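## Task

In cabinet BG44, find the switch port whose LC fibre jumper plug is only partly inserted (its link is down) and press that plug home until it clicks and latches. Do not unlatch or remove any other plug, and do not press, squeeze or tug hard on one. Do not kink or crush any jumper cord, do not yank its far end, and leave no cord sharply bent. The jumper must not end up wrapped around another one.

## Robot and tools

Robot: two arms, left_arm and right_arm, each ending in a parallel two-finger gripper. left_arm is the robot's own left and sits on the +y side; image left/right does not follow arm names. Cameras: cam_head_left and cam_head_right (504x504), cam_left_wrist and cam_right_wrist (672x504, fisheye).

Frame: one scene frame for everything. Origin on the floor at the centre of the robot's foot, +x forward, +y to the robot's left, +z up, metres. Only the floor height is known; cabinets and switches may be rotated relative to the robot. Reported gripper positions and orientations may be off by a few centimetres, more at long reach. Gripper axes: fingers point along the gripper's +z, and open/close along its y. end_effector_position is the spot between the pads, roughly 1 cm short of the fingertips.

Row layout (used by every moving tool): 16 numbers in one flat list covering both arms: left_arm x, y, z, qw, qx, qy, qz, opening, then right_arm x, y, z, qw, qx, qy, qz, opening. x, y, z is an absolute gripper position in the scene frame (metres); the quaternion is an absolute orientation, w first. Opening is absolute on a -1 (closed) to +1 (fully open, 0.094 m) scale. Always fill both arms, even if one should stay put: for a resting arm resend exactly the pose from the last result before it started resting, plus its current opening. A 0 opening is a real command, not 'no change'. To hold an orientation steady, repeat the same quaternion every row instead of copying the drifting reported one.

execute_actions(actions, cameras): actions is a list of actions; each action is a table of up to 15 rows, one row per 1/30 s step; a short table keeps its final row for the remaining steps of that action. A target more than 0.6 m from the gripper's current position along any of its own axes gets the action refused for both arms; if the first action fails this check against the last reported state, or any action is malformed, the whole call is rejected. An empty actions list just reports state and images. The result also lists end_effector_position at some steps (not the resting ones).

move(target, speed, blend, opening_speed, blocking, cameras): drives each gripper in a straight line from its Hand target to the given row, or through a list of up to 15 rows (no 0.6 m rule). speed is m/s per arm path, 0.002 to 4.3, default 0.25 (rotation up to twice that in rad/s); one value or one per target. blend (m) rounds corners of a list. opening_speed (0.2 or more per second on the opening scale) ramps finger commands; use a slow value when closing on something fragile. Paths ignore obstacles and the other arm; grippers lag and stray more at high speed and near full stretch. Avoid paths close past an arm's own base (go around it). Changed openings in a list are applied on arrival once everything is still. blocking=false returns after about 0.5 s while the move continues; a new move replaces it. Result adds a move: line: done (within 10 mm and 2 degrees), off_target, moving, held, fault, plus limits=paced (pose clipped) or limits=held (steps withheld). done does not mean no contact.

wait(seconds 0 to 10): lets time run with last commands held. stop(): brakes a running move. zoom_image(camera, region [x0, y0, x1, y1] in pixels, max 504x504): closer view from the latest image of a camera. finished_scene(scene): ends the current scene irreversibly; give its number.

Result lines: end_effector_position, end_effector_quat_wxyz, Hand target (where each arm is now sent, may be short of your command), Tool commands, grip_measured (measured opening on the -1..1 scale; may read up to ~2.7 mm wide when empty), Joint positions (last entry is opening in metres), Joint velocities ('within noise' means at rest), Joint torques (include gravity, offsets and noise; entries 3 and 4 wrap at ±28 N m). MOTOR HOT warns of heating; OVER-TEMPERATURE FAULT means the arm has gone limp for 30 to 60 s or more.

Control details: each step the commanded orientation is clipped to within 40 degrees of the current one; position is prioritised over orientation. One action may fall short; finish the rest next call. Friction and gravity can leave a free gripper a centimetre or more off target. Joint limits (rad): waist -2.880..2.880, shoulder 0..3.142, elbow 0..3.019 (straight 2.964), wrist pitch -1.693..1.571, wrist yaw -1.571..1.571, wrist roll -2.094..2.094. With the wrist near the waist axis, small moves can flip shoulder posture.

Avoid: pushing plugs hard or fast (contact force rises with speed and with how far the target lies beyond the contact), snagging or pinching cords, knocking anything out of the work area, arm-to-arm contact or closing a gripper on the other arm's fingers (the clearance check does not guard gripper-to-gripper contact), dropping or releasing moving parts, holding loads or stretched poses long enough to overheat, and any fault stop. Press the loose plug gently along the port's axis, check latching in the images, then retract.

Each tool is called in YAML: its name, and indented under it one key for each argument.

## Session

execute_actions:
  actions: []

Scene clock: 0.00 s.
left_arm: end_effector_position=(+0.5057, +0.4427, +0.9301) grip_measured=+1.000 end_effector_quat_wxyz=(-0.124, +0.772, -0.613, -0.116) | right_arm: end_effector_position=(+0.5046, +0.1142, +1.0500) grip_measured=+1.000 end_effector_quat_wxyz=(-0.077, +0.179, -0.981, +0.015)
Joint positions: left_arm=[1.399 1.943 1.148 -0.216 -0.413 -1.484 0.094] | right_arm=[2.708 2.062 1.373 -0.517 0.531 0.212 0.094]
Joint velocities: within noise
Joint torques (N m): no reading
Heat: left arm: hottest shoulder 32 °C; right arm: hottest elbow 35 °C.
Hand target: left_arm +0.5136, +0.4452, +0.9351; -0.131, +0.772, -0.611, -0.111 | right_arm +0.5131, +0.1184, +1.0556; +0.085, -0.174, +0.981, -0.011
Tool commands: left_gripper/opening=+1.0 right_gripper/opening=+1.0

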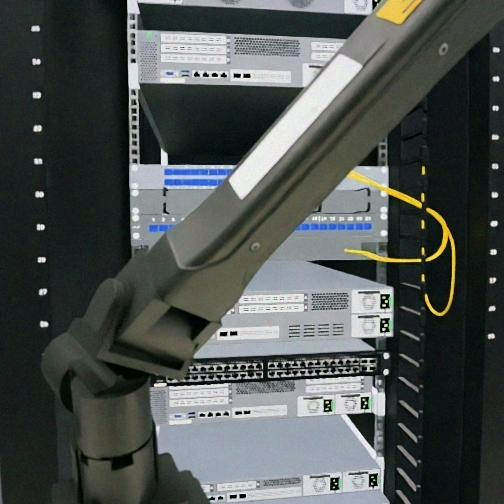

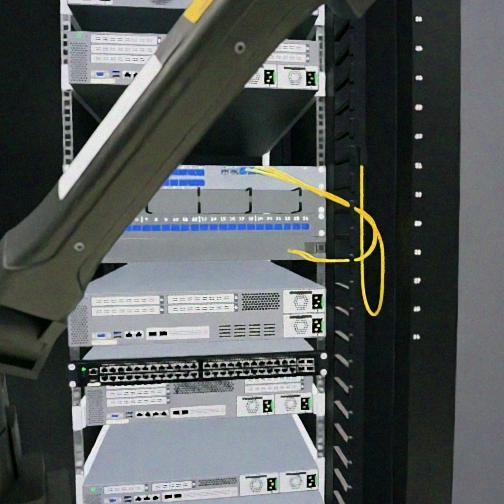

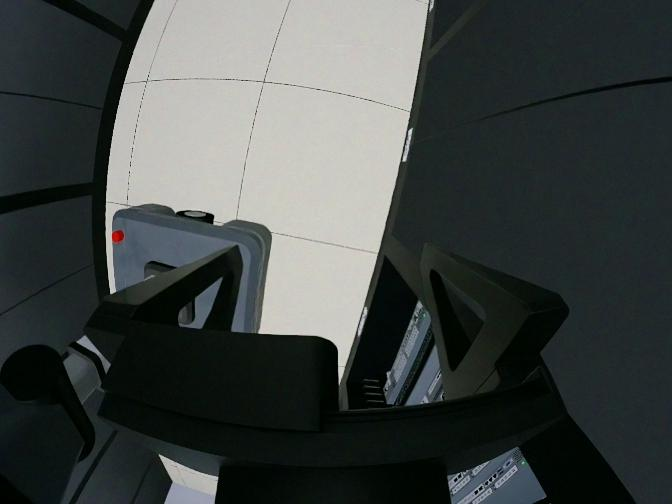

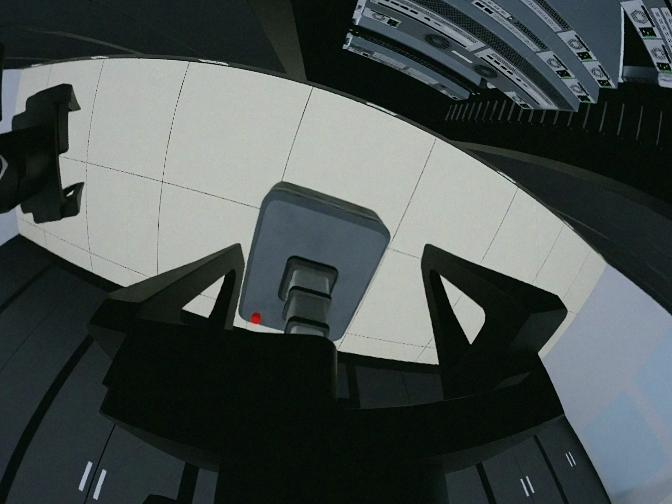

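zoom_image:
  camera: "cam_head_left"
  region: [270, 130, 470, 330]

zoom_image:
  camera: "cam_head_right"
  region: [200, 130, 400, 330]

zoom_image:
  camera: "cam_head_right"
  region: [210, 150, 300, 200]

Scaled by 2.520 from the camera's 504x504 image, which has a finer 720x720 frame.

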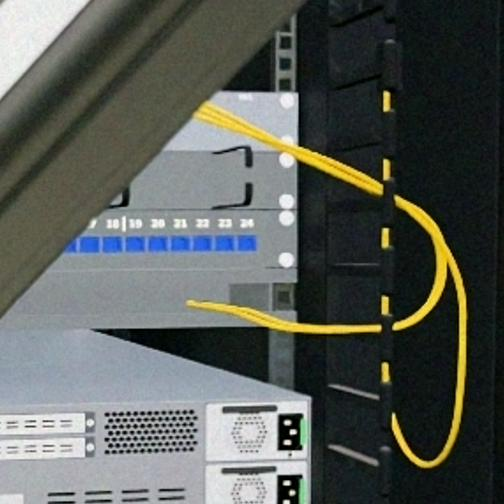

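Scaled by 2.520 from the camera's 504x504 image, which has a finer 720x720 frame.

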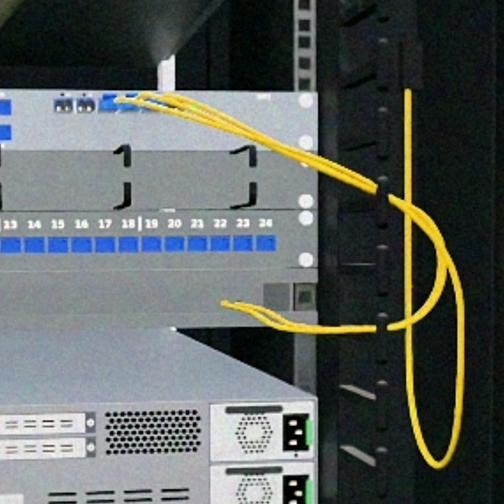

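Scaled by 5.600 from the camera's 504x504 image, which has a finer 720x720 frame.

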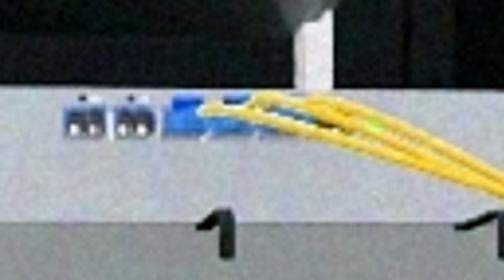

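move:
  target: [0.5136,0.4452,0.9351,-0.131,0.772,-0.611,-0.111,1, 0.45,-0.05,1.1,0.7071,0,0.7071,0,1]
  speed: 0.2

Scene clock: 35.10 s.
left_arm: end_effector_position=(+0.5057, +0.4427, +0.9301) grip_measured=+1.000 end_effector_quat_wxyz=(-0.124, +0.772, -0.613, -0.116) | right_arm: end_effector_position=(+0.4468, -0.0408, +1.0956) grip_measured=+1.000 end_effector_quat_wxyz=(-0.527, +0.030, -0.849, -0.013)
Joint positions: left_arm=[1.399 1.943 1.148 -0.216 -0.413 -1.484 0.094] | right_arm=[2.594 2.122 0.548 1.545 0.571 -0.226 0.094]
Joint velocities: within noise
Joint torques (N m): left_arm=[-2.61 -18.26 2.85 1.05 -0.44 0.03] | right_arm=[3.55 -9.41 -1.28 2.92 -0.05 0.26]
Heat: left arm: hottest shoulder 33 °C; right arm: hottest elbow 37 °C.
Hand target: left_arm +0.5135, +0.4452, +0.9352; -0.131, +0.772, -0.611, -0.111 | right_arm +0.4504, -0.0498, +1.1002; +0.532, -0.017, +0.846, +0.012
Off the commanded pose: left_arm 0.010 m, 1 deg | right_arm 0.011 m, 27 deg.
joint sent to its limit (right arm) — joint 4 (wrist pitch), upper limit. The joint targets are off in orientation, not in position.
move: off_target (right_arm)

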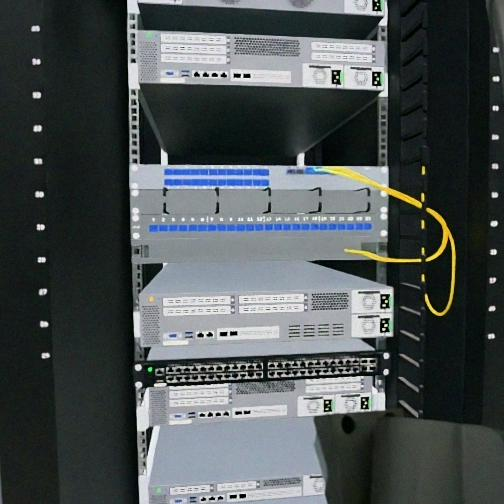

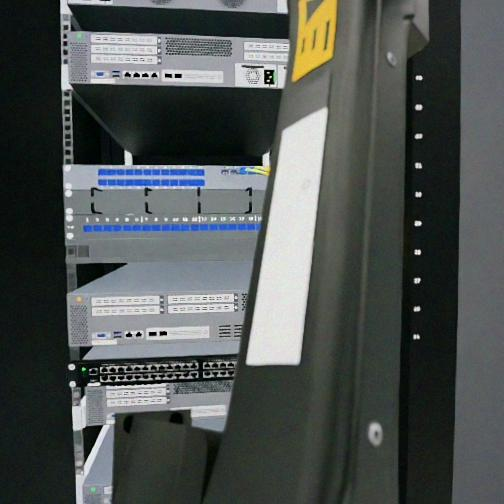

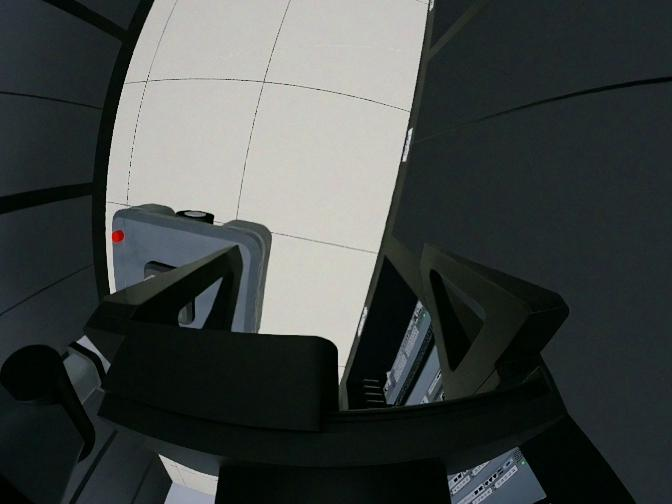

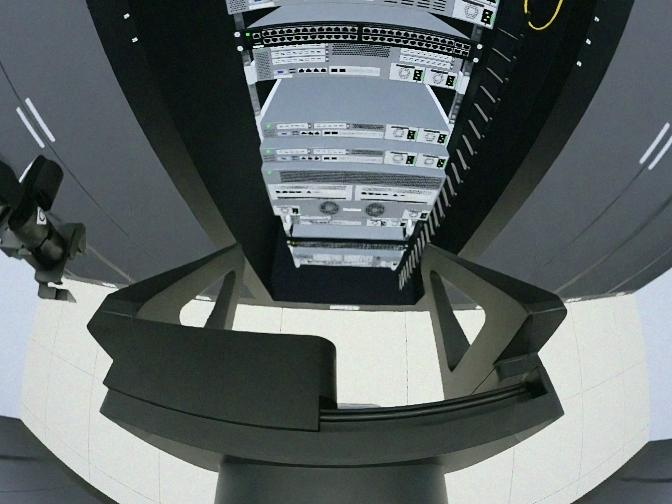

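zoom_image:
  camera: "cam_head_left"
  region: [275, 150, 355, 200]

zoom_image:
  camera: "cam_head_left"
  region: [100, 130, 400, 430]

Scaled by 6.300 from the camera's 504x504 image, which has a finer 720x720 frame.

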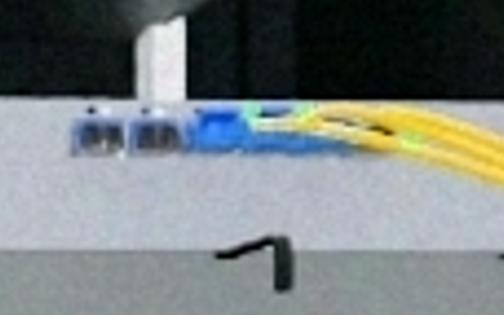

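Scaled by 1.680 from the camera's 504x504 image, which has a finer 720x720 frame.

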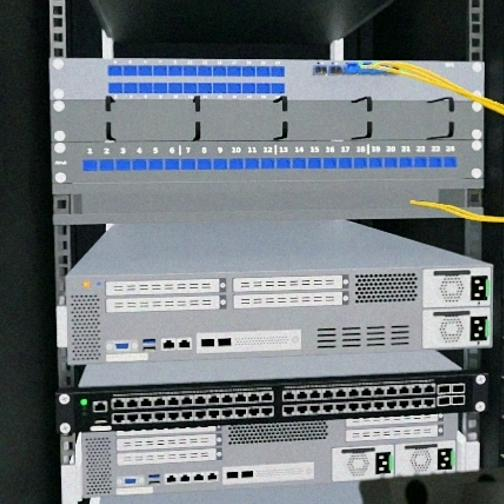

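move:
  target: [0.5136,0.4452,0.9351,-0.131,0.772,-0.611,-0.111,1, 0.5,-0.1,1.2,0.7071,0,0.7071,0,1]
  speed: 0.2

Scene clock: 49.20 s.
left_arm: end_effector_position=(+0.5057, +0.4427, +0.9301) grip_measured=+1.000 end_effector_quat_wxyz=(-0.124, +0.772, -0.613, -0.116) | right_arm: end_effector_position=(+0.4984, -0.0908, +1.1963) grip_measured=+1.000 end_effector_quat_wxyz=(-0.611, +0.023, -0.791, -0.029)
Joint positions: left_arm=[1.399 1.943 1.148 -0.216 -0.413 -1.484 0.094] | right_arm=[2.495 1.824 0.467 1.545 0.404 -0.298 0.094]
Joint velocities: within noise
Joint torques (N m): left_arm=[-2.02 -17.49 2.93 1.14 -0.49 -0.04] | right_arm=[2.49 -8.47 0.42 2.96 -0.19 -0.06]
Heat: left arm: hottest shoulder 33 °C; right arm: hottest elbow 36 °C.
Hand target: left_arm +0.5135, +0.4452, +0.9352; -0.131, +0.772, -0.611, -0.111 | right_arm +0.5003, -0.0998, +1.2003; +0.617, -0.020, +0.787, +0.020
Off the commanded pose: left_arm 0.010 m, 1 deg | right_arm 0.010 m, 15 deg.
joint sent to its limit (right arm) — joint 4 (wrist pitch), upper limit. The joint targets are off in orientation, not in position.
move: off_target (right_arm)

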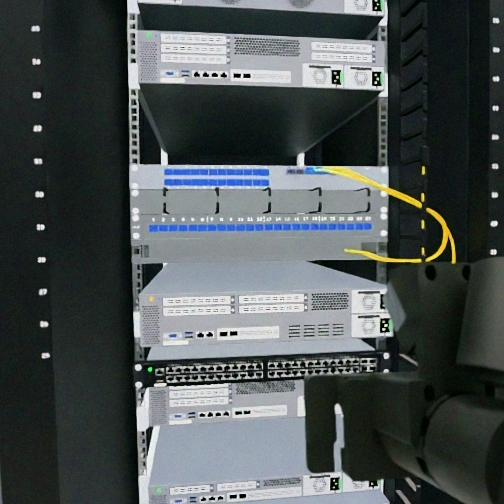

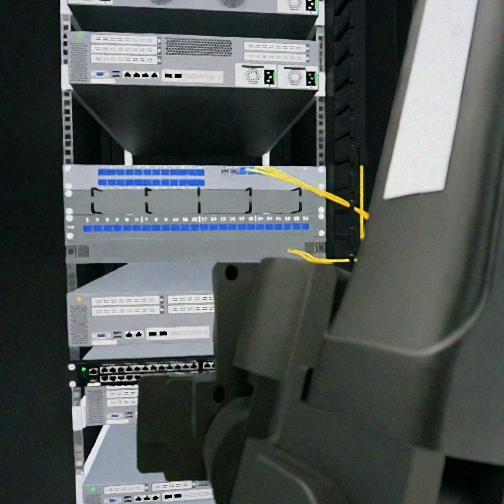

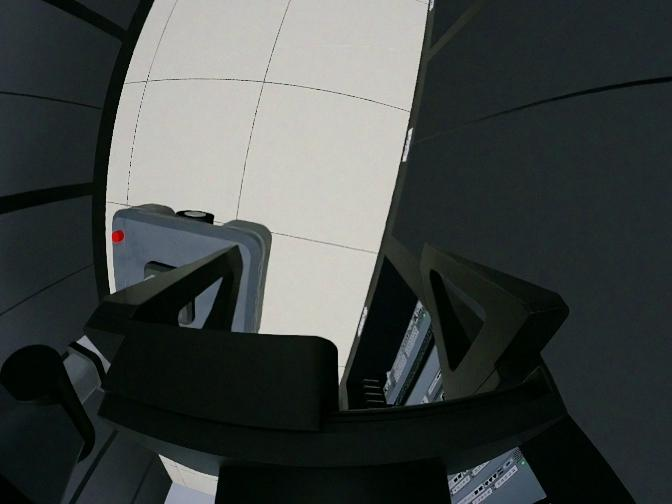

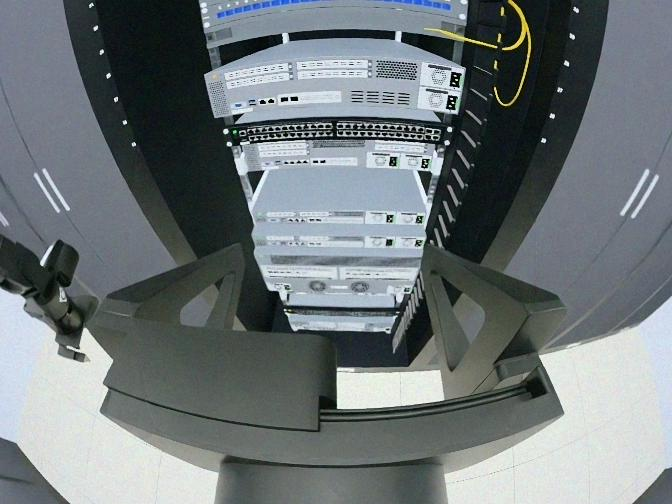

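move:
  target: [0.5136,0.4452,0.9351,-0.131,0.772,-0.611,-0.111,1, 0.5,-0.12,1.38,0.7071,0,0.7071,0,1]
  speed: 0.2

Scene clock: 57.97 s.
left_arm: end_effector_position=(+0.5057, +0.4427, +0.9301) grip_measured=+1.000 end_effector_quat_wxyz=(-0.124, +0.772, -0.613, -0.116) | right_arm: end_effector_position=(+0.5035, -0.1244, +1.3773) grip_measured=+1.000 end_effector_quat_wxyz=(+0.707, +0.007, +0.707, -0.002)
Joint positions: left_arm=[1.399 1.943 1.148 -0.216 -0.413 -1.484 0.094] | right_arm=[2.619 1.324 0.399 1.434 0.504 -0.478 0.094]
Joint velocities: within noise
Joint torques (N m): left_arm=[-2.08 -18.49 2.97 0.99 -0.43 -0.01] | right_arm=[4.01 -5.66 4.3 1.72 -0.14 0]
Heat: left arm: hottest shoulder 33 °C; right arm: hottest elbow 36 °C.
Hand target: left_arm +0.5135, +0.4452, +0.9352; -0.131, +0.772, -0.611, -0.111 | right_arm +0.5001, -0.1201, +1.3799; +0.707, +0.000, +0.707, +0.000
Off the commanded pose: left_arm 0.010 m, 1 deg | right_arm 0.006 m, 1 deg.
move: done

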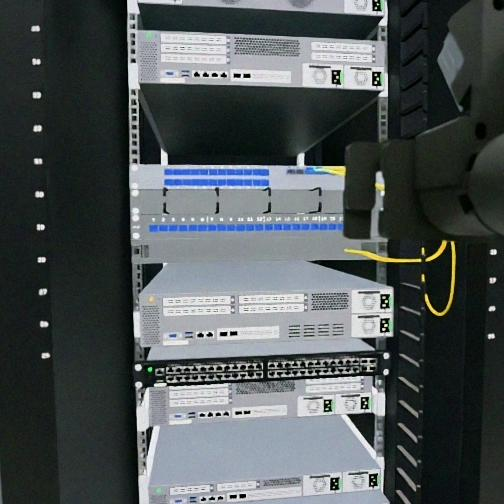

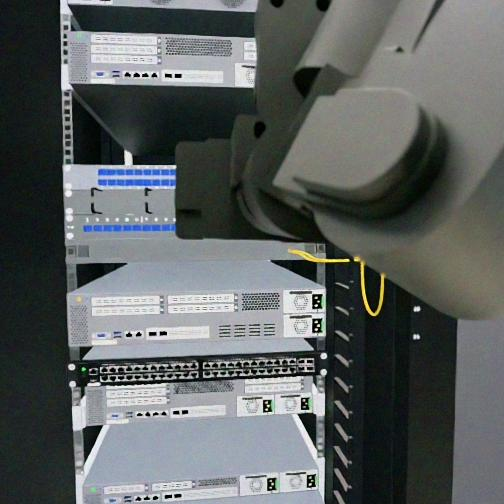

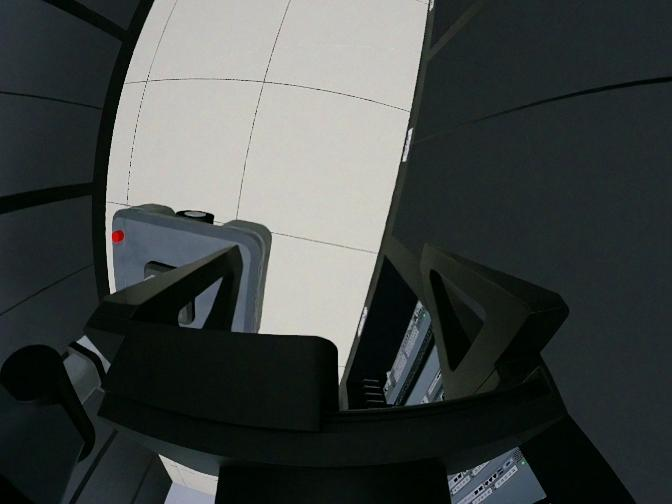

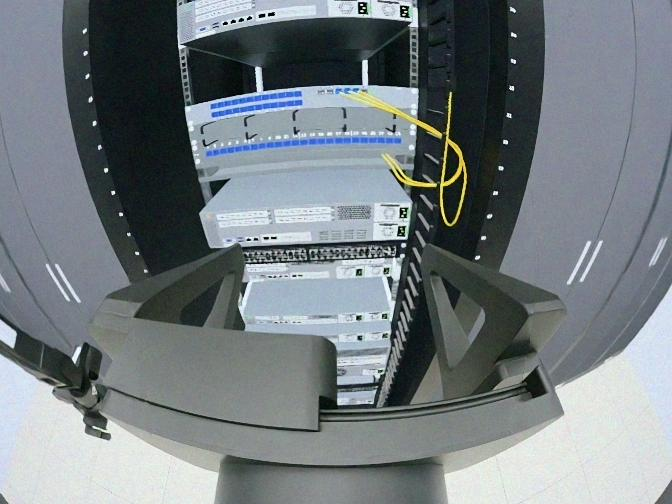

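zoom_image:
  camera: "cam_right_wrist"
  region: [300, 75, 480, 240]

zoom_image:
  camera: "cam_right_wrist"
  region: [305, 80, 385, 120]

Scaled by 2.800 from the camera's 672x504 image, which has a finer 960x720 frame.

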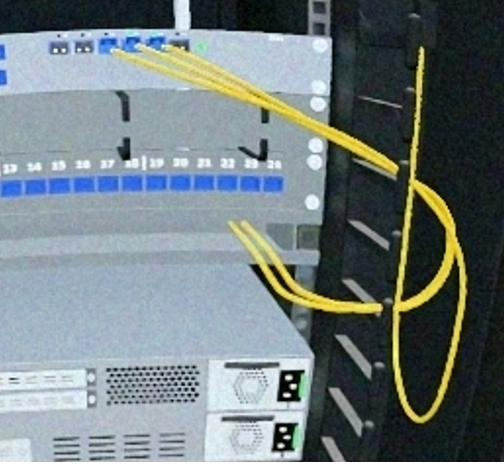

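Scaled by 6.300 from the camera's 672x504 image, which has a finer 960x720 frame.

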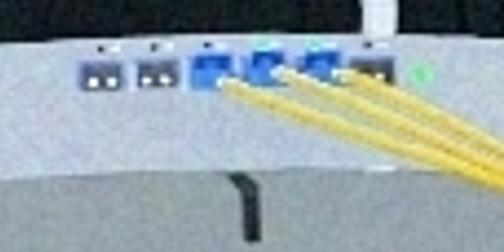

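move:
  target: [0.5136,0.4452,0.9351,-0.131,0.772,-0.611,-0.111,1, 0.62,-0.12,1.44,0.7071,0,0.7071,0,-1]
  speed: 0.2
  cameras: ["cam_right_wrist","cam_head_left"]

zoom_image:
  camera: "cam_right_wrist"
  region: [300, 60, 420, 160]

Scene clock: 84.77 s.
left_arm: end_effector_position=(+0.5057, +0.4427, +0.9301) grip_measured=+1.000 end_effector_quat_wxyz=(-0.124, +0.772, -0.613, -0.116) | right_arm: end_effector_position=(+0.6031, -0.1143, +1.4278) grip_measured=-0.994 end_effector_quat_wxyz=(+0.699, -0.015, +0.715, +0.002)
Joint positions: left_arm=[1.399 1.943 1.148 -0.216 -0.413 -1.484 0.094] | right_arm=[2.558 1.26 0.68 1.033 0.429 -0.453 0]
Joint velocities: within noise
Joint torques (N m): left_arm=[-2.49 -18.55 2.91 1.07 -0.45 -0.01] | right_arm=[2.2 -7.06 10.82 1.87 -0.28 0.23]
Heat: left arm: hottest shoulder 34 °C; right arm: hottest elbow 36 °C.
Hand target: left_arm +0.5135, +0.4452, +0.9352; -0.131, +0.772, -0.611, -0.111 | right_arm +0.6189, -0.1204, +1.4401; +0.707, +0.000, +0.707, +0.000
Off the commanded pose: left_arm 0.010 m, 1 deg | right_arm 0.022 m, 2 deg.
move: off_target (right_arm)
Images, in order (width x height): cam_head_left 504x504, cam_right_wrist 672x504.

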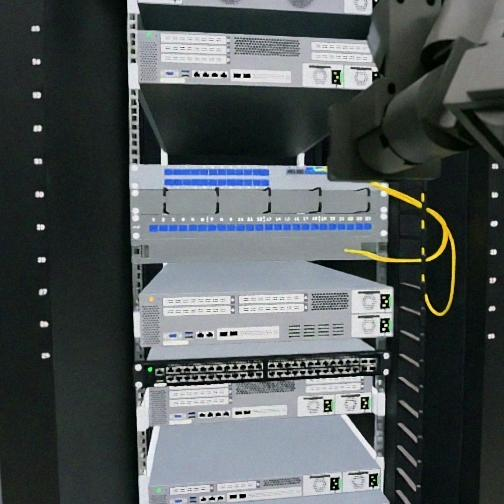

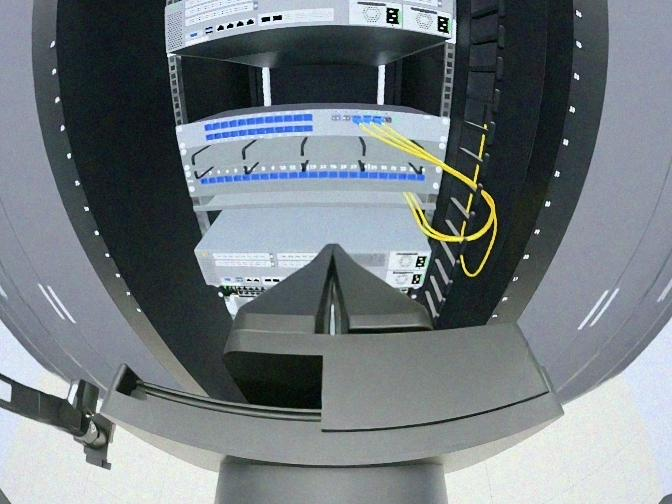

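Scaled by 4.200 from the camera's 672x504 image, which has a finer 960x720 frame.

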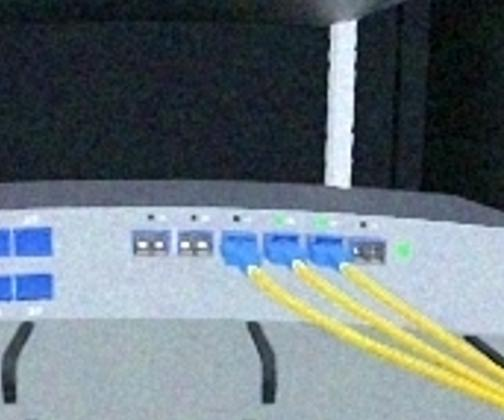

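zoom_image:
  camera: "cam_right_wrist"
  region: [270, 220, 400, 340]

Scaled by 3.877 from the camera's 672x504 image, which has a finer 960x720 frame.

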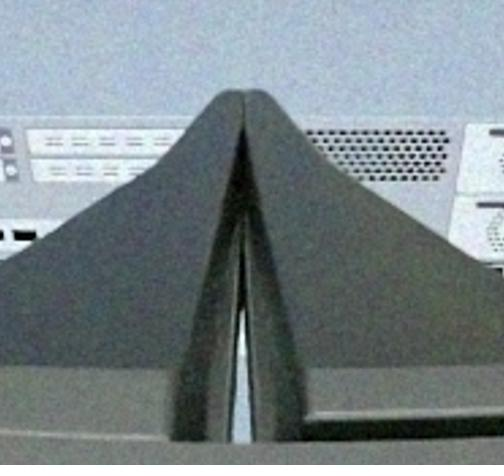

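move:
  target: [0.5136,0.4452,0.9351,-0.131,0.772,-0.611,-0.111,1, 0.75,-0.144,1.478,0.7071,0,0.7071,0,-1]
  speed: 0.12
  cameras: ["cam_right_wrist","cam_head_left"]

zoom_image:
  camera: "cam_right_wrist"
  region: [290, 90, 430, 210]

Scene clock: 130.23 s.
left_arm: end_effector_position=(+0.5057, +0.4427, +0.9301) grip_measured=+1.000 end_effector_quat_wxyz=(-0.124, +0.772, -0.613, -0.116) | right_arm: end_effector_position=(+0.7319, -0.1343, +1.4607) grip_measured=-0.994 end_effector_quat_wxyz=(+0.696, -0.015, +0.718, +0.002)
Joint positions: left_arm=[1.399 1.943 1.148 -0.216 -0.413 -1.484 0.094] | right_arm=[2.428 1.374 1.05 0.748 0.313 -0.389 0]
Joint velocities: within noise
Joint torques (N m): left_arm=[-1.96 -18.61 3.08 1.07 -0.42 0.04] | right_arm=[2.96 -9.76 13.14 1.94 -0.23 0.25]
Heat: left arm: hottest shoulder 34 °C; right arm: hottest elbow 39 °C.
Hand target: left_arm +0.5135, +0.4452, +0.9352; -0.131, +0.772, -0.611, -0.111 | right_arm +0.7482, -0.1444, +1.4783; +0.707, +0.000, +0.707, +0.000
Off the commanded pose: left_arm 0.010 m, 1 deg | right_arm 0.027 m, 2 deg.
move: off_target (right_arm)
Images, in order (width x height): cam_head_left 504x504, cam_right_wrist 672x504.

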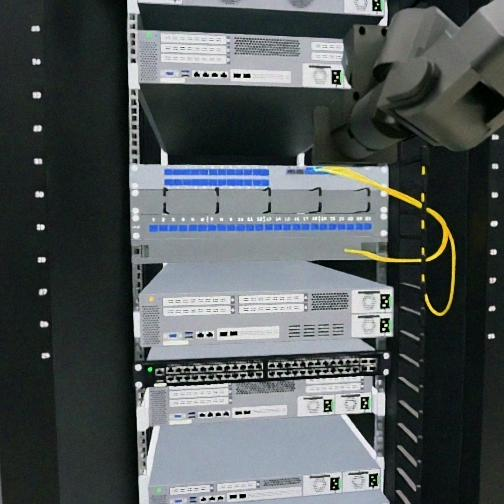

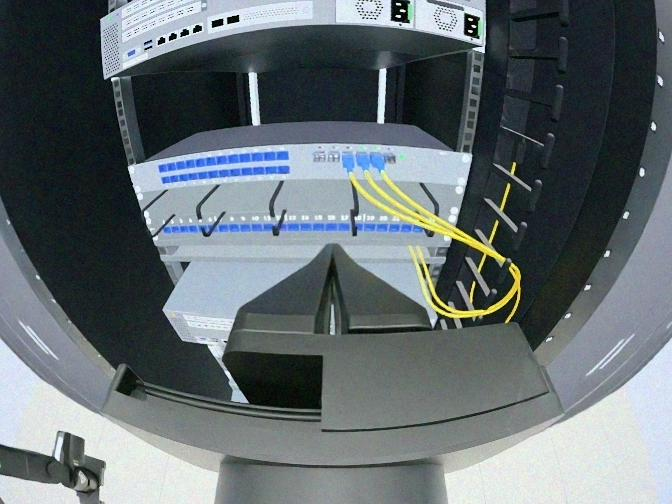

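Scaled by 3.600 from the camera's 672x504 image, which has a finer 960x720 frame.

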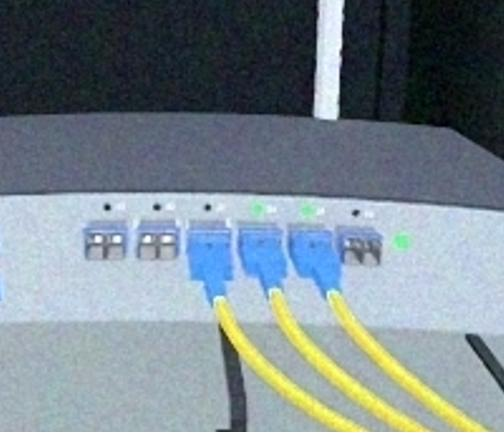

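zoom_image:
  camera: "cam_head_left"
  region: [270, 90, 400, 220]

wait:
  seconds: 0
  cameras: ["cam_head_right"]

zoom_image:
  camera: "cam_head_right"
  region: [170, 90, 300, 220]

Scaled by 3.877 from the camera's 504x504 image, which has a finer 720x720 frame.

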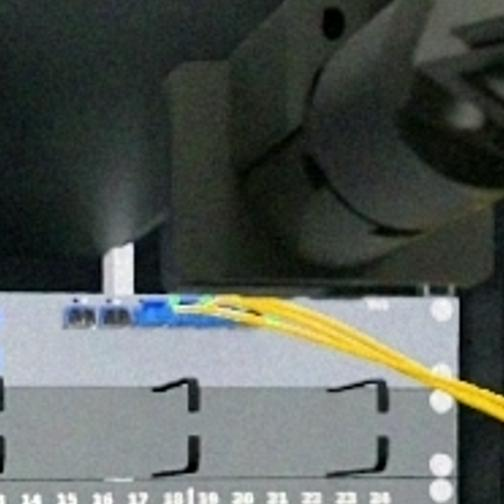

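Scene clock: 142.50 s.
left_arm: end_effector_position=(+0.5057, +0.4427, +0.9301) grip_measured=+1.000 end_effector_quat_wxyz=(-0.124, +0.772, -0.613, -0.116) | right_arm: end_effector_position=(+0.7319, -0.1343, +1.4607) grip_measured=-0.994 end_effector_quat_wxyz=(+0.696, -0.014, +0.718, +0.003)
Joint positions: left_arm=[1.399 1.943 1.148 -0.216 -0.413 -1.484 0.094] | right_arm=[2.428 1.374 1.05 0.748 0.313 -0.388 0]
Joint velocities: within noise
Joint torques (N m): left_arm=[-2.96 -18.67 3.04 1.13 -0.42 0] | right_arm=[2.67 -9.88 13.18 1.96 -0.22 0.24]
Heat: left arm: hottest shoulder 34 °C; right arm: hottest elbow 41 °C.
Hand target: left_arm +0.5135, +0.4452, +0.9352; -0.131, +0.772, -0.611, -0.111 | right_arm +0.7482, -0.1444, +1.4783; +0.707, +0.000, +0.707, +0.000
Tool commands: left_gripper/opening=+1.0 right_gripper/opening=-1.0
Off the commanded pose: left_arm 0.010 m, 1 deg | right_arm 0.027 m, 2 deg.
Images, in order (width x height): cam_head_right 504x504.

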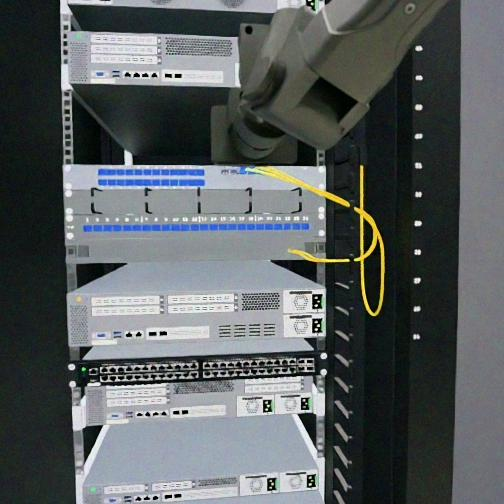

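Scaled by 3.877 from the camera's 504x504 image, which has a finer 720x720 frame.

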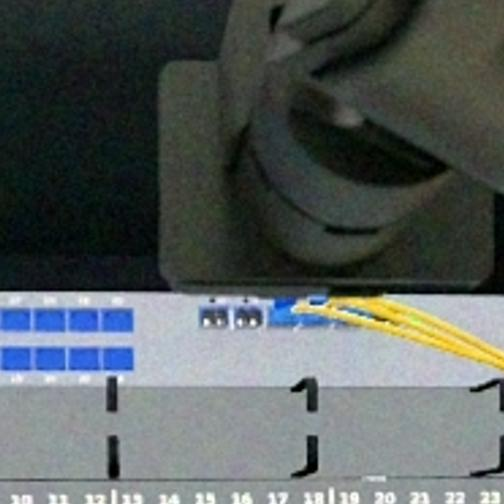

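move:
  target: [0.52,0.27,1.45,0.6533,0.2706,0.6533,-0.2706,1, 0.7482,-0.1444,1.4783,0.7071,0,0.7071,0,-1]
  speed: 0.2
  cameras: ["cam_right_wrist","cam_left_wrist"]

Scene clock: 160.17 s.
left_arm: end_effector_position=(+0.5074, +0.2586, +1.4227) grip_measured=+1.000 end_effector_quat_wxyz=(+0.634, +0.255, +0.668, -0.295) | right_arm: end_effector_position=(+0.7319, -0.1343, +1.4607) grip_measured=-0.994 end_effector_quat_wxyz=(+0.696, -0.014, +0.718, +0.003)
Joint positions: left_arm=[1.419 0.891 0.561 0.623 1.105 0.132 0.094] | right_arm=[2.428 1.374 1.05 0.748 0.313 -0.388 0]
Joint velocities: within noise
Joint torques (N m): left_arm=[0.26 -9.99 10.3 1.87 0.28 0.14] | right_arm=[2.84 -10.17 12.75 1.96 -0.19 0.25]
Heat: left arm: hottest shoulder 34 °C; right arm: hottest elbow 43 °C.
Hand target: left_arm +0.5187, +0.2693, +1.4501; +0.653, +0.270, +0.653, -0.271 | right_arm +0.7466, -0.1447, +1.4786; +0.707, +0.000, +0.707, +0.000
Off the commanded pose: left_arm 0.032 m, 4 deg | right_arm 0.026 m, 2 deg.
move: off_target (left_arm, right_arm)
Images, in order (width x height): cam_left_wrist 672x504, cam_right_wrist 672x504.

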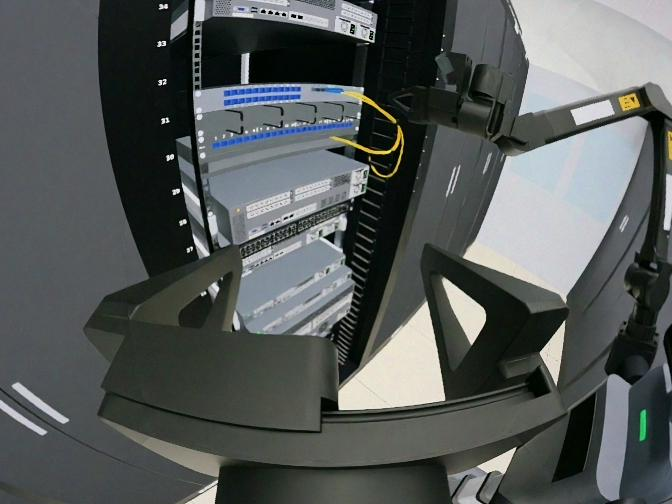

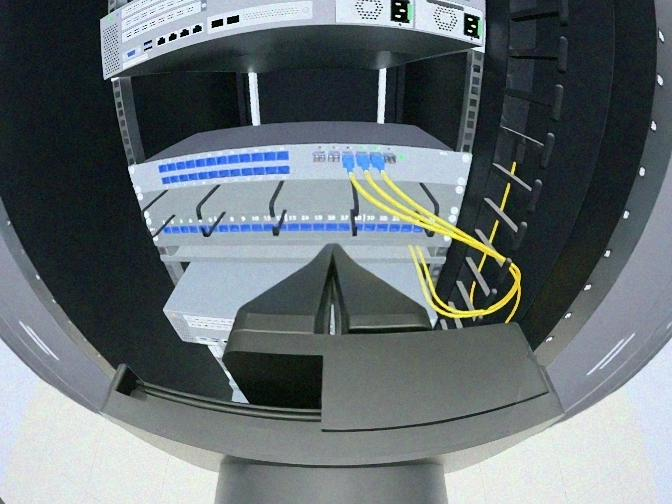

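zoom_image:
  camera: "cam_left_wrist"
  region: [310, 60, 470, 180]

Scaled by 3.150 from the camera's 672x504 image, which has a finer 960x720 frame.

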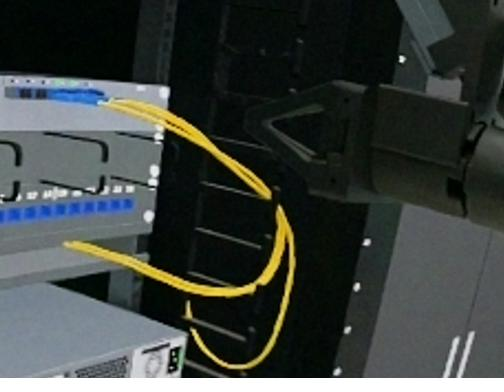

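move:
  target: [0.63,0.20,1.52,0.6533,0.2706,0.6533,-0.2706,1, 0.785,-0.146,1.508,0.7071,0,0.7071,0,-0.84]
  speed: 0.12
  cameras: ["cam_right_wrist","cam_left_wrist"]

zoom_image:
  camera: "cam_right_wrist"
  region: [280, 130, 420, 260]

zoom_image:
  camera: "cam_left_wrist"
  region: [300, 60, 480, 200]

Scene clock: 207.47 s.
left_arm: end_effector_position=(+0.6137, +0.2034, +1.4964) grip_measured=+1.000 end_effector_quat_wxyz=(+0.639, +0.261, +0.669, -0.275) | right_arm: end_effector_position=(+0.7672, -0.1346, +1.4892) grip_measured=-0.842 end_effector_quat_wxyz=(+0.696, -0.015, +0.718, +0.003)
Joint positions: left_arm=[1.128 0.983 0.896 0.277 0.798 0.291 0.094] | right_arm=[2.425 1.399 1.185 0.636 0.309 -0.387 0.007]
Joint velocities: within noise
Joint torques (N m): left_arm=[-4.48 -9.52 12.3 1.83 0.12 0.13] | right_arm=[2.9 -10.52 13.94 1.98 -0.21 0.25]
Heat: left arm: hottest shoulder 34 °C; right arm: hottest elbow 46 °C.
Hand target: left_arm +0.6281, +0.2005, +1.5200; +0.654, +0.270, +0.653, -0.271 | right_arm +0.7829, -0.1465, +1.5081; +0.707, +0.000, +0.707, +0.000
Off the commanded pose: left_arm 0.029 m, 3 deg | right_arm 0.028 m, 3 deg.
move: off_target (left_arm, right_arm)
Images, in order (width x height): cam_left_wrist 672x504, cam_right_wrist 672x504.

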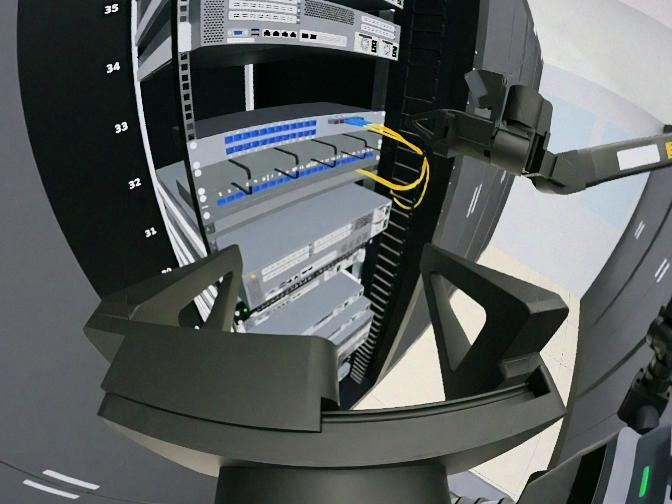

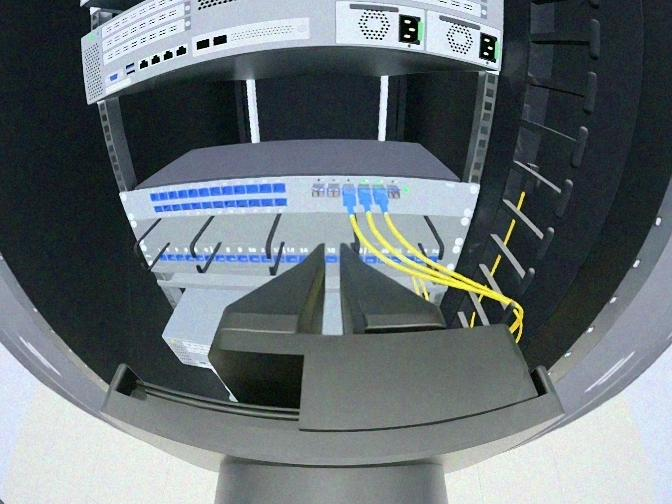

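Scaled by 3.600 from the camera's 672x504 image, which has a finer 960x720 frame.

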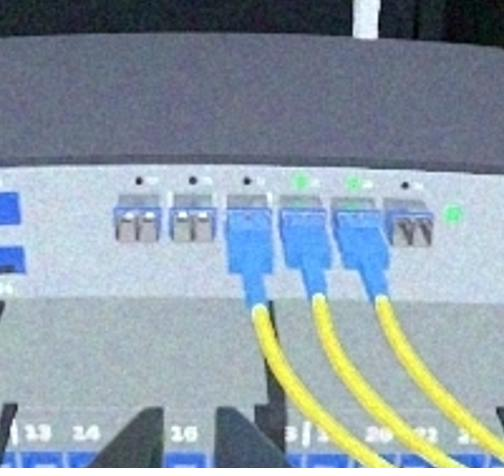

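Scaled by 2.800 from the camera's 672x504 image, which has a finer 960x720 frame.

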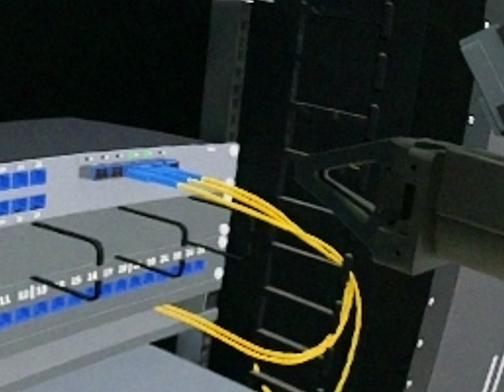

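move:
  target: [0.6281,0.2005,1.52,0.6533,0.2706,0.6533,-0.2706,1, 0.835,-0.156,1.482,0.718,0.015,0.696,-0.003,-0.84]
  speed: 0.1
  cameras: ["cam_right_wrist","cam_left_wrist"]

zoom_image:
  camera: "cam_right_wrist"
  region: [280, 130, 420, 260]

zoom_image:
  camera: "cam_left_wrist"
  region: [310, 80, 450, 190]

Scene clock: 233.50 s.
left_arm: end_effector_position=(+0.6140, +0.2036, +1.4968) grip_measured=+1.000 end_effector_quat_wxyz=(+0.640, +0.261, +0.669, -0.275) | right_arm: end_effector_position=(+0.8174, -0.1426, +1.4586) grip_measured=-0.842 end_effector_quat_wxyz=(+0.699, -0.003, +0.715, +0.000)
Joint positions: left_arm=[1.128 0.983 0.897 0.276 0.798 0.292 0.094] | right_arm=[2.364 1.536 1.314 0.654 0.269 -0.353 0.007]
Joint velocities: within noise
Joint torques (N m): left_arm=[-4.48 -9.93 12.05 1.96 0.26 0.14] | right_arm=[3.49 -12.57 13.82 2.92 -0.2 0.27]
Heat: left arm: hottest elbow 35 °C; right arm: hottest elbow 46 °C.
Hand target: left_arm +0.6265, +0.2010, +1.5200; +0.654, +0.270, +0.653, -0.271 | right_arm +0.8324, -0.1565, +1.4822; +0.718, +0.015, +0.696, -0.003
Off the commanded pose: left_arm 0.027 m, 3 deg | right_arm 0.032 m, 4 deg.
move: off_target (left_arm, right_arm)
Images, in order (width x height): cam_left_wrist 672x504, cam_right_wrist 672x504.

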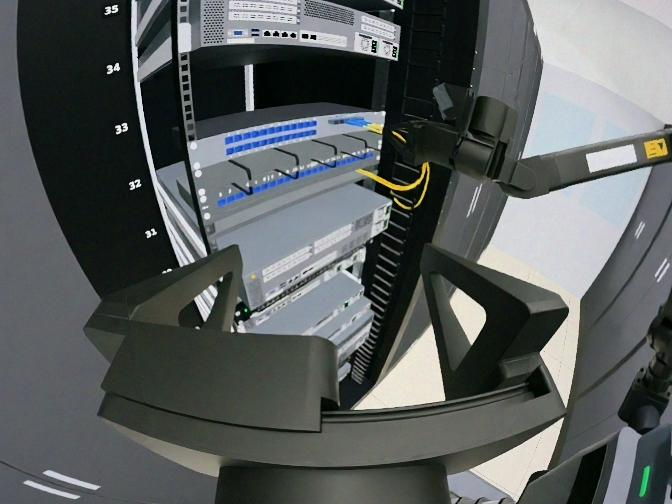

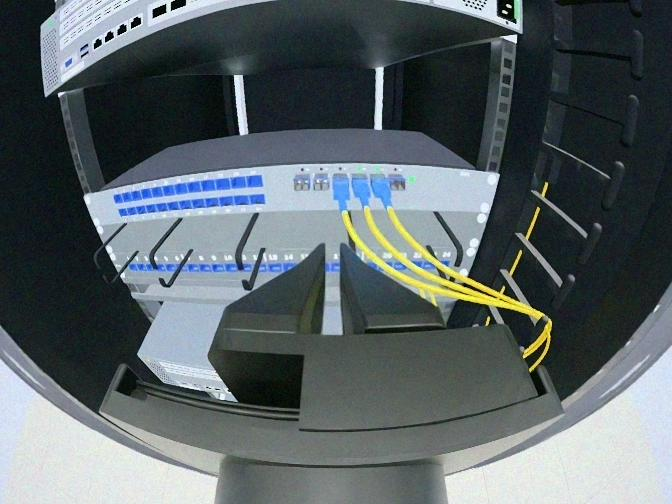

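Scaled by 3.600 from the camera's 672x504 image, which has a finer 960x720 frame.

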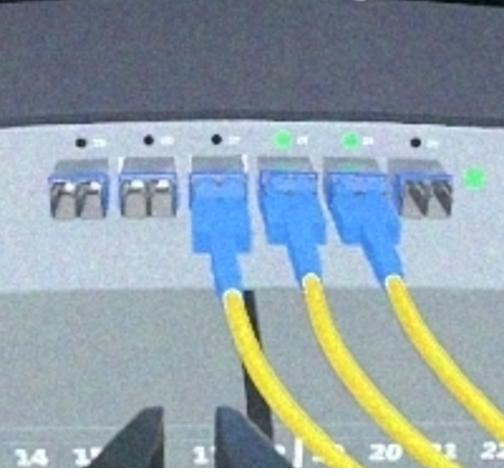

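Scaled by 3.600 from the camera's 672x504 image, which has a finer 960x720 frame.

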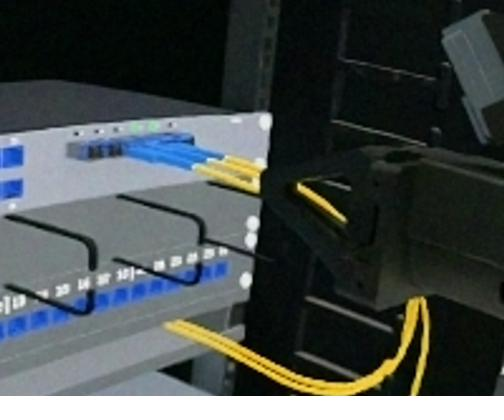

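move:
  target: [0.6281,0.2005,1.52,0.6533,0.2706,0.6533,-0.2706,1, 0.868,-0.156,1.48,0.718,0.015,0.696,-0.003,-1]
  speed: 0.08
  cameras: ["cam_right_wrist","cam_left_wrist"]

zoom_image:
  camera: "cam_right_wrist"
  region: [280, 150, 400, 260]

zoom_image:
  camera: "cam_left_wrist"
  region: [320, 90, 430, 180]

Scene clock: 258.20 s.
left_arm: end_effector_position=(+0.6140, +0.2036, +1.4968) grip_measured=+1.000 end_effector_quat_wxyz=(+0.640, +0.261, +0.669, -0.275) | right_arm: end_effector_position=(+0.8510, -0.1431, +1.4615) grip_measured=-0.994 end_effector_quat_wxyz=(+0.706, +0.001, +0.708, +0.000)
Joint positions: left_arm=[1.128 0.983 0.897 0.276 0.798 0.292 0.094] | right_arm=[2.349 1.607 1.43 0.628 0.255 -0.345 0]
Joint velocities: within noise
Joint torques (N m): left_arm=[-4.37 -10.52 11.95 1.99 0.21 0.09] | right_arm=[3.78 -13.63 14.09 2.02 -0.2 0.24]
Heat: left arm: hottest elbow 35 °C; right arm: hottest elbow 47 °C.
Hand target: left_arm +0.6265, +0.2010, +1.5200; +0.654, +0.270, +0.653, -0.271 | right_arm +0.8655, -0.1564, +1.4800; +0.718, +0.015, +0.696, -0.003
Off the commanded pose: left_arm 0.027 m, 3 deg | right_arm 0.028 m, 3 deg.
move: off_target (left_arm, right_arm)
Images, in order (width x height): cam_left_wrist 672x504, cam_right_wrist 672x504.

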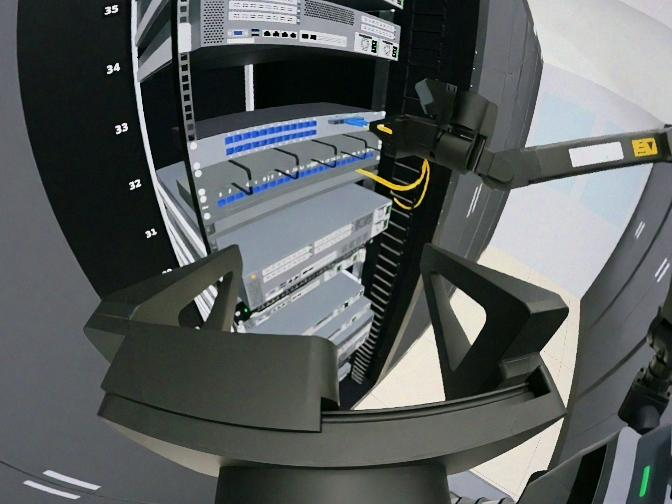

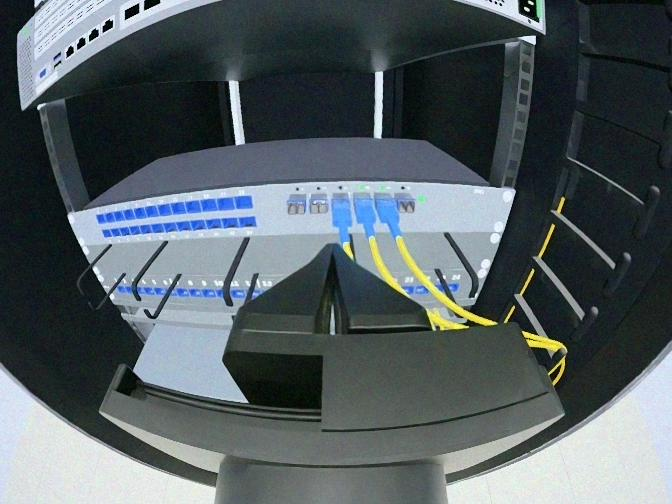

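Scaled by 4.200 from the camera's 672x504 image, which has a finer 960x720 frame.

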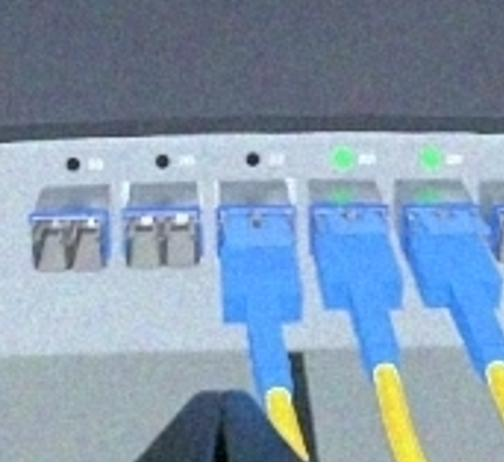

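Scaled by 4.582 from the camera's 672x504 image, which has a finer 960x720 frame.

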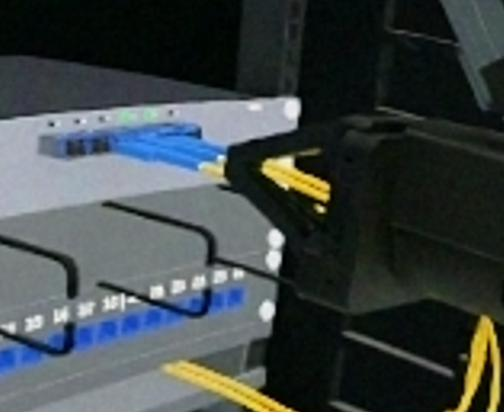

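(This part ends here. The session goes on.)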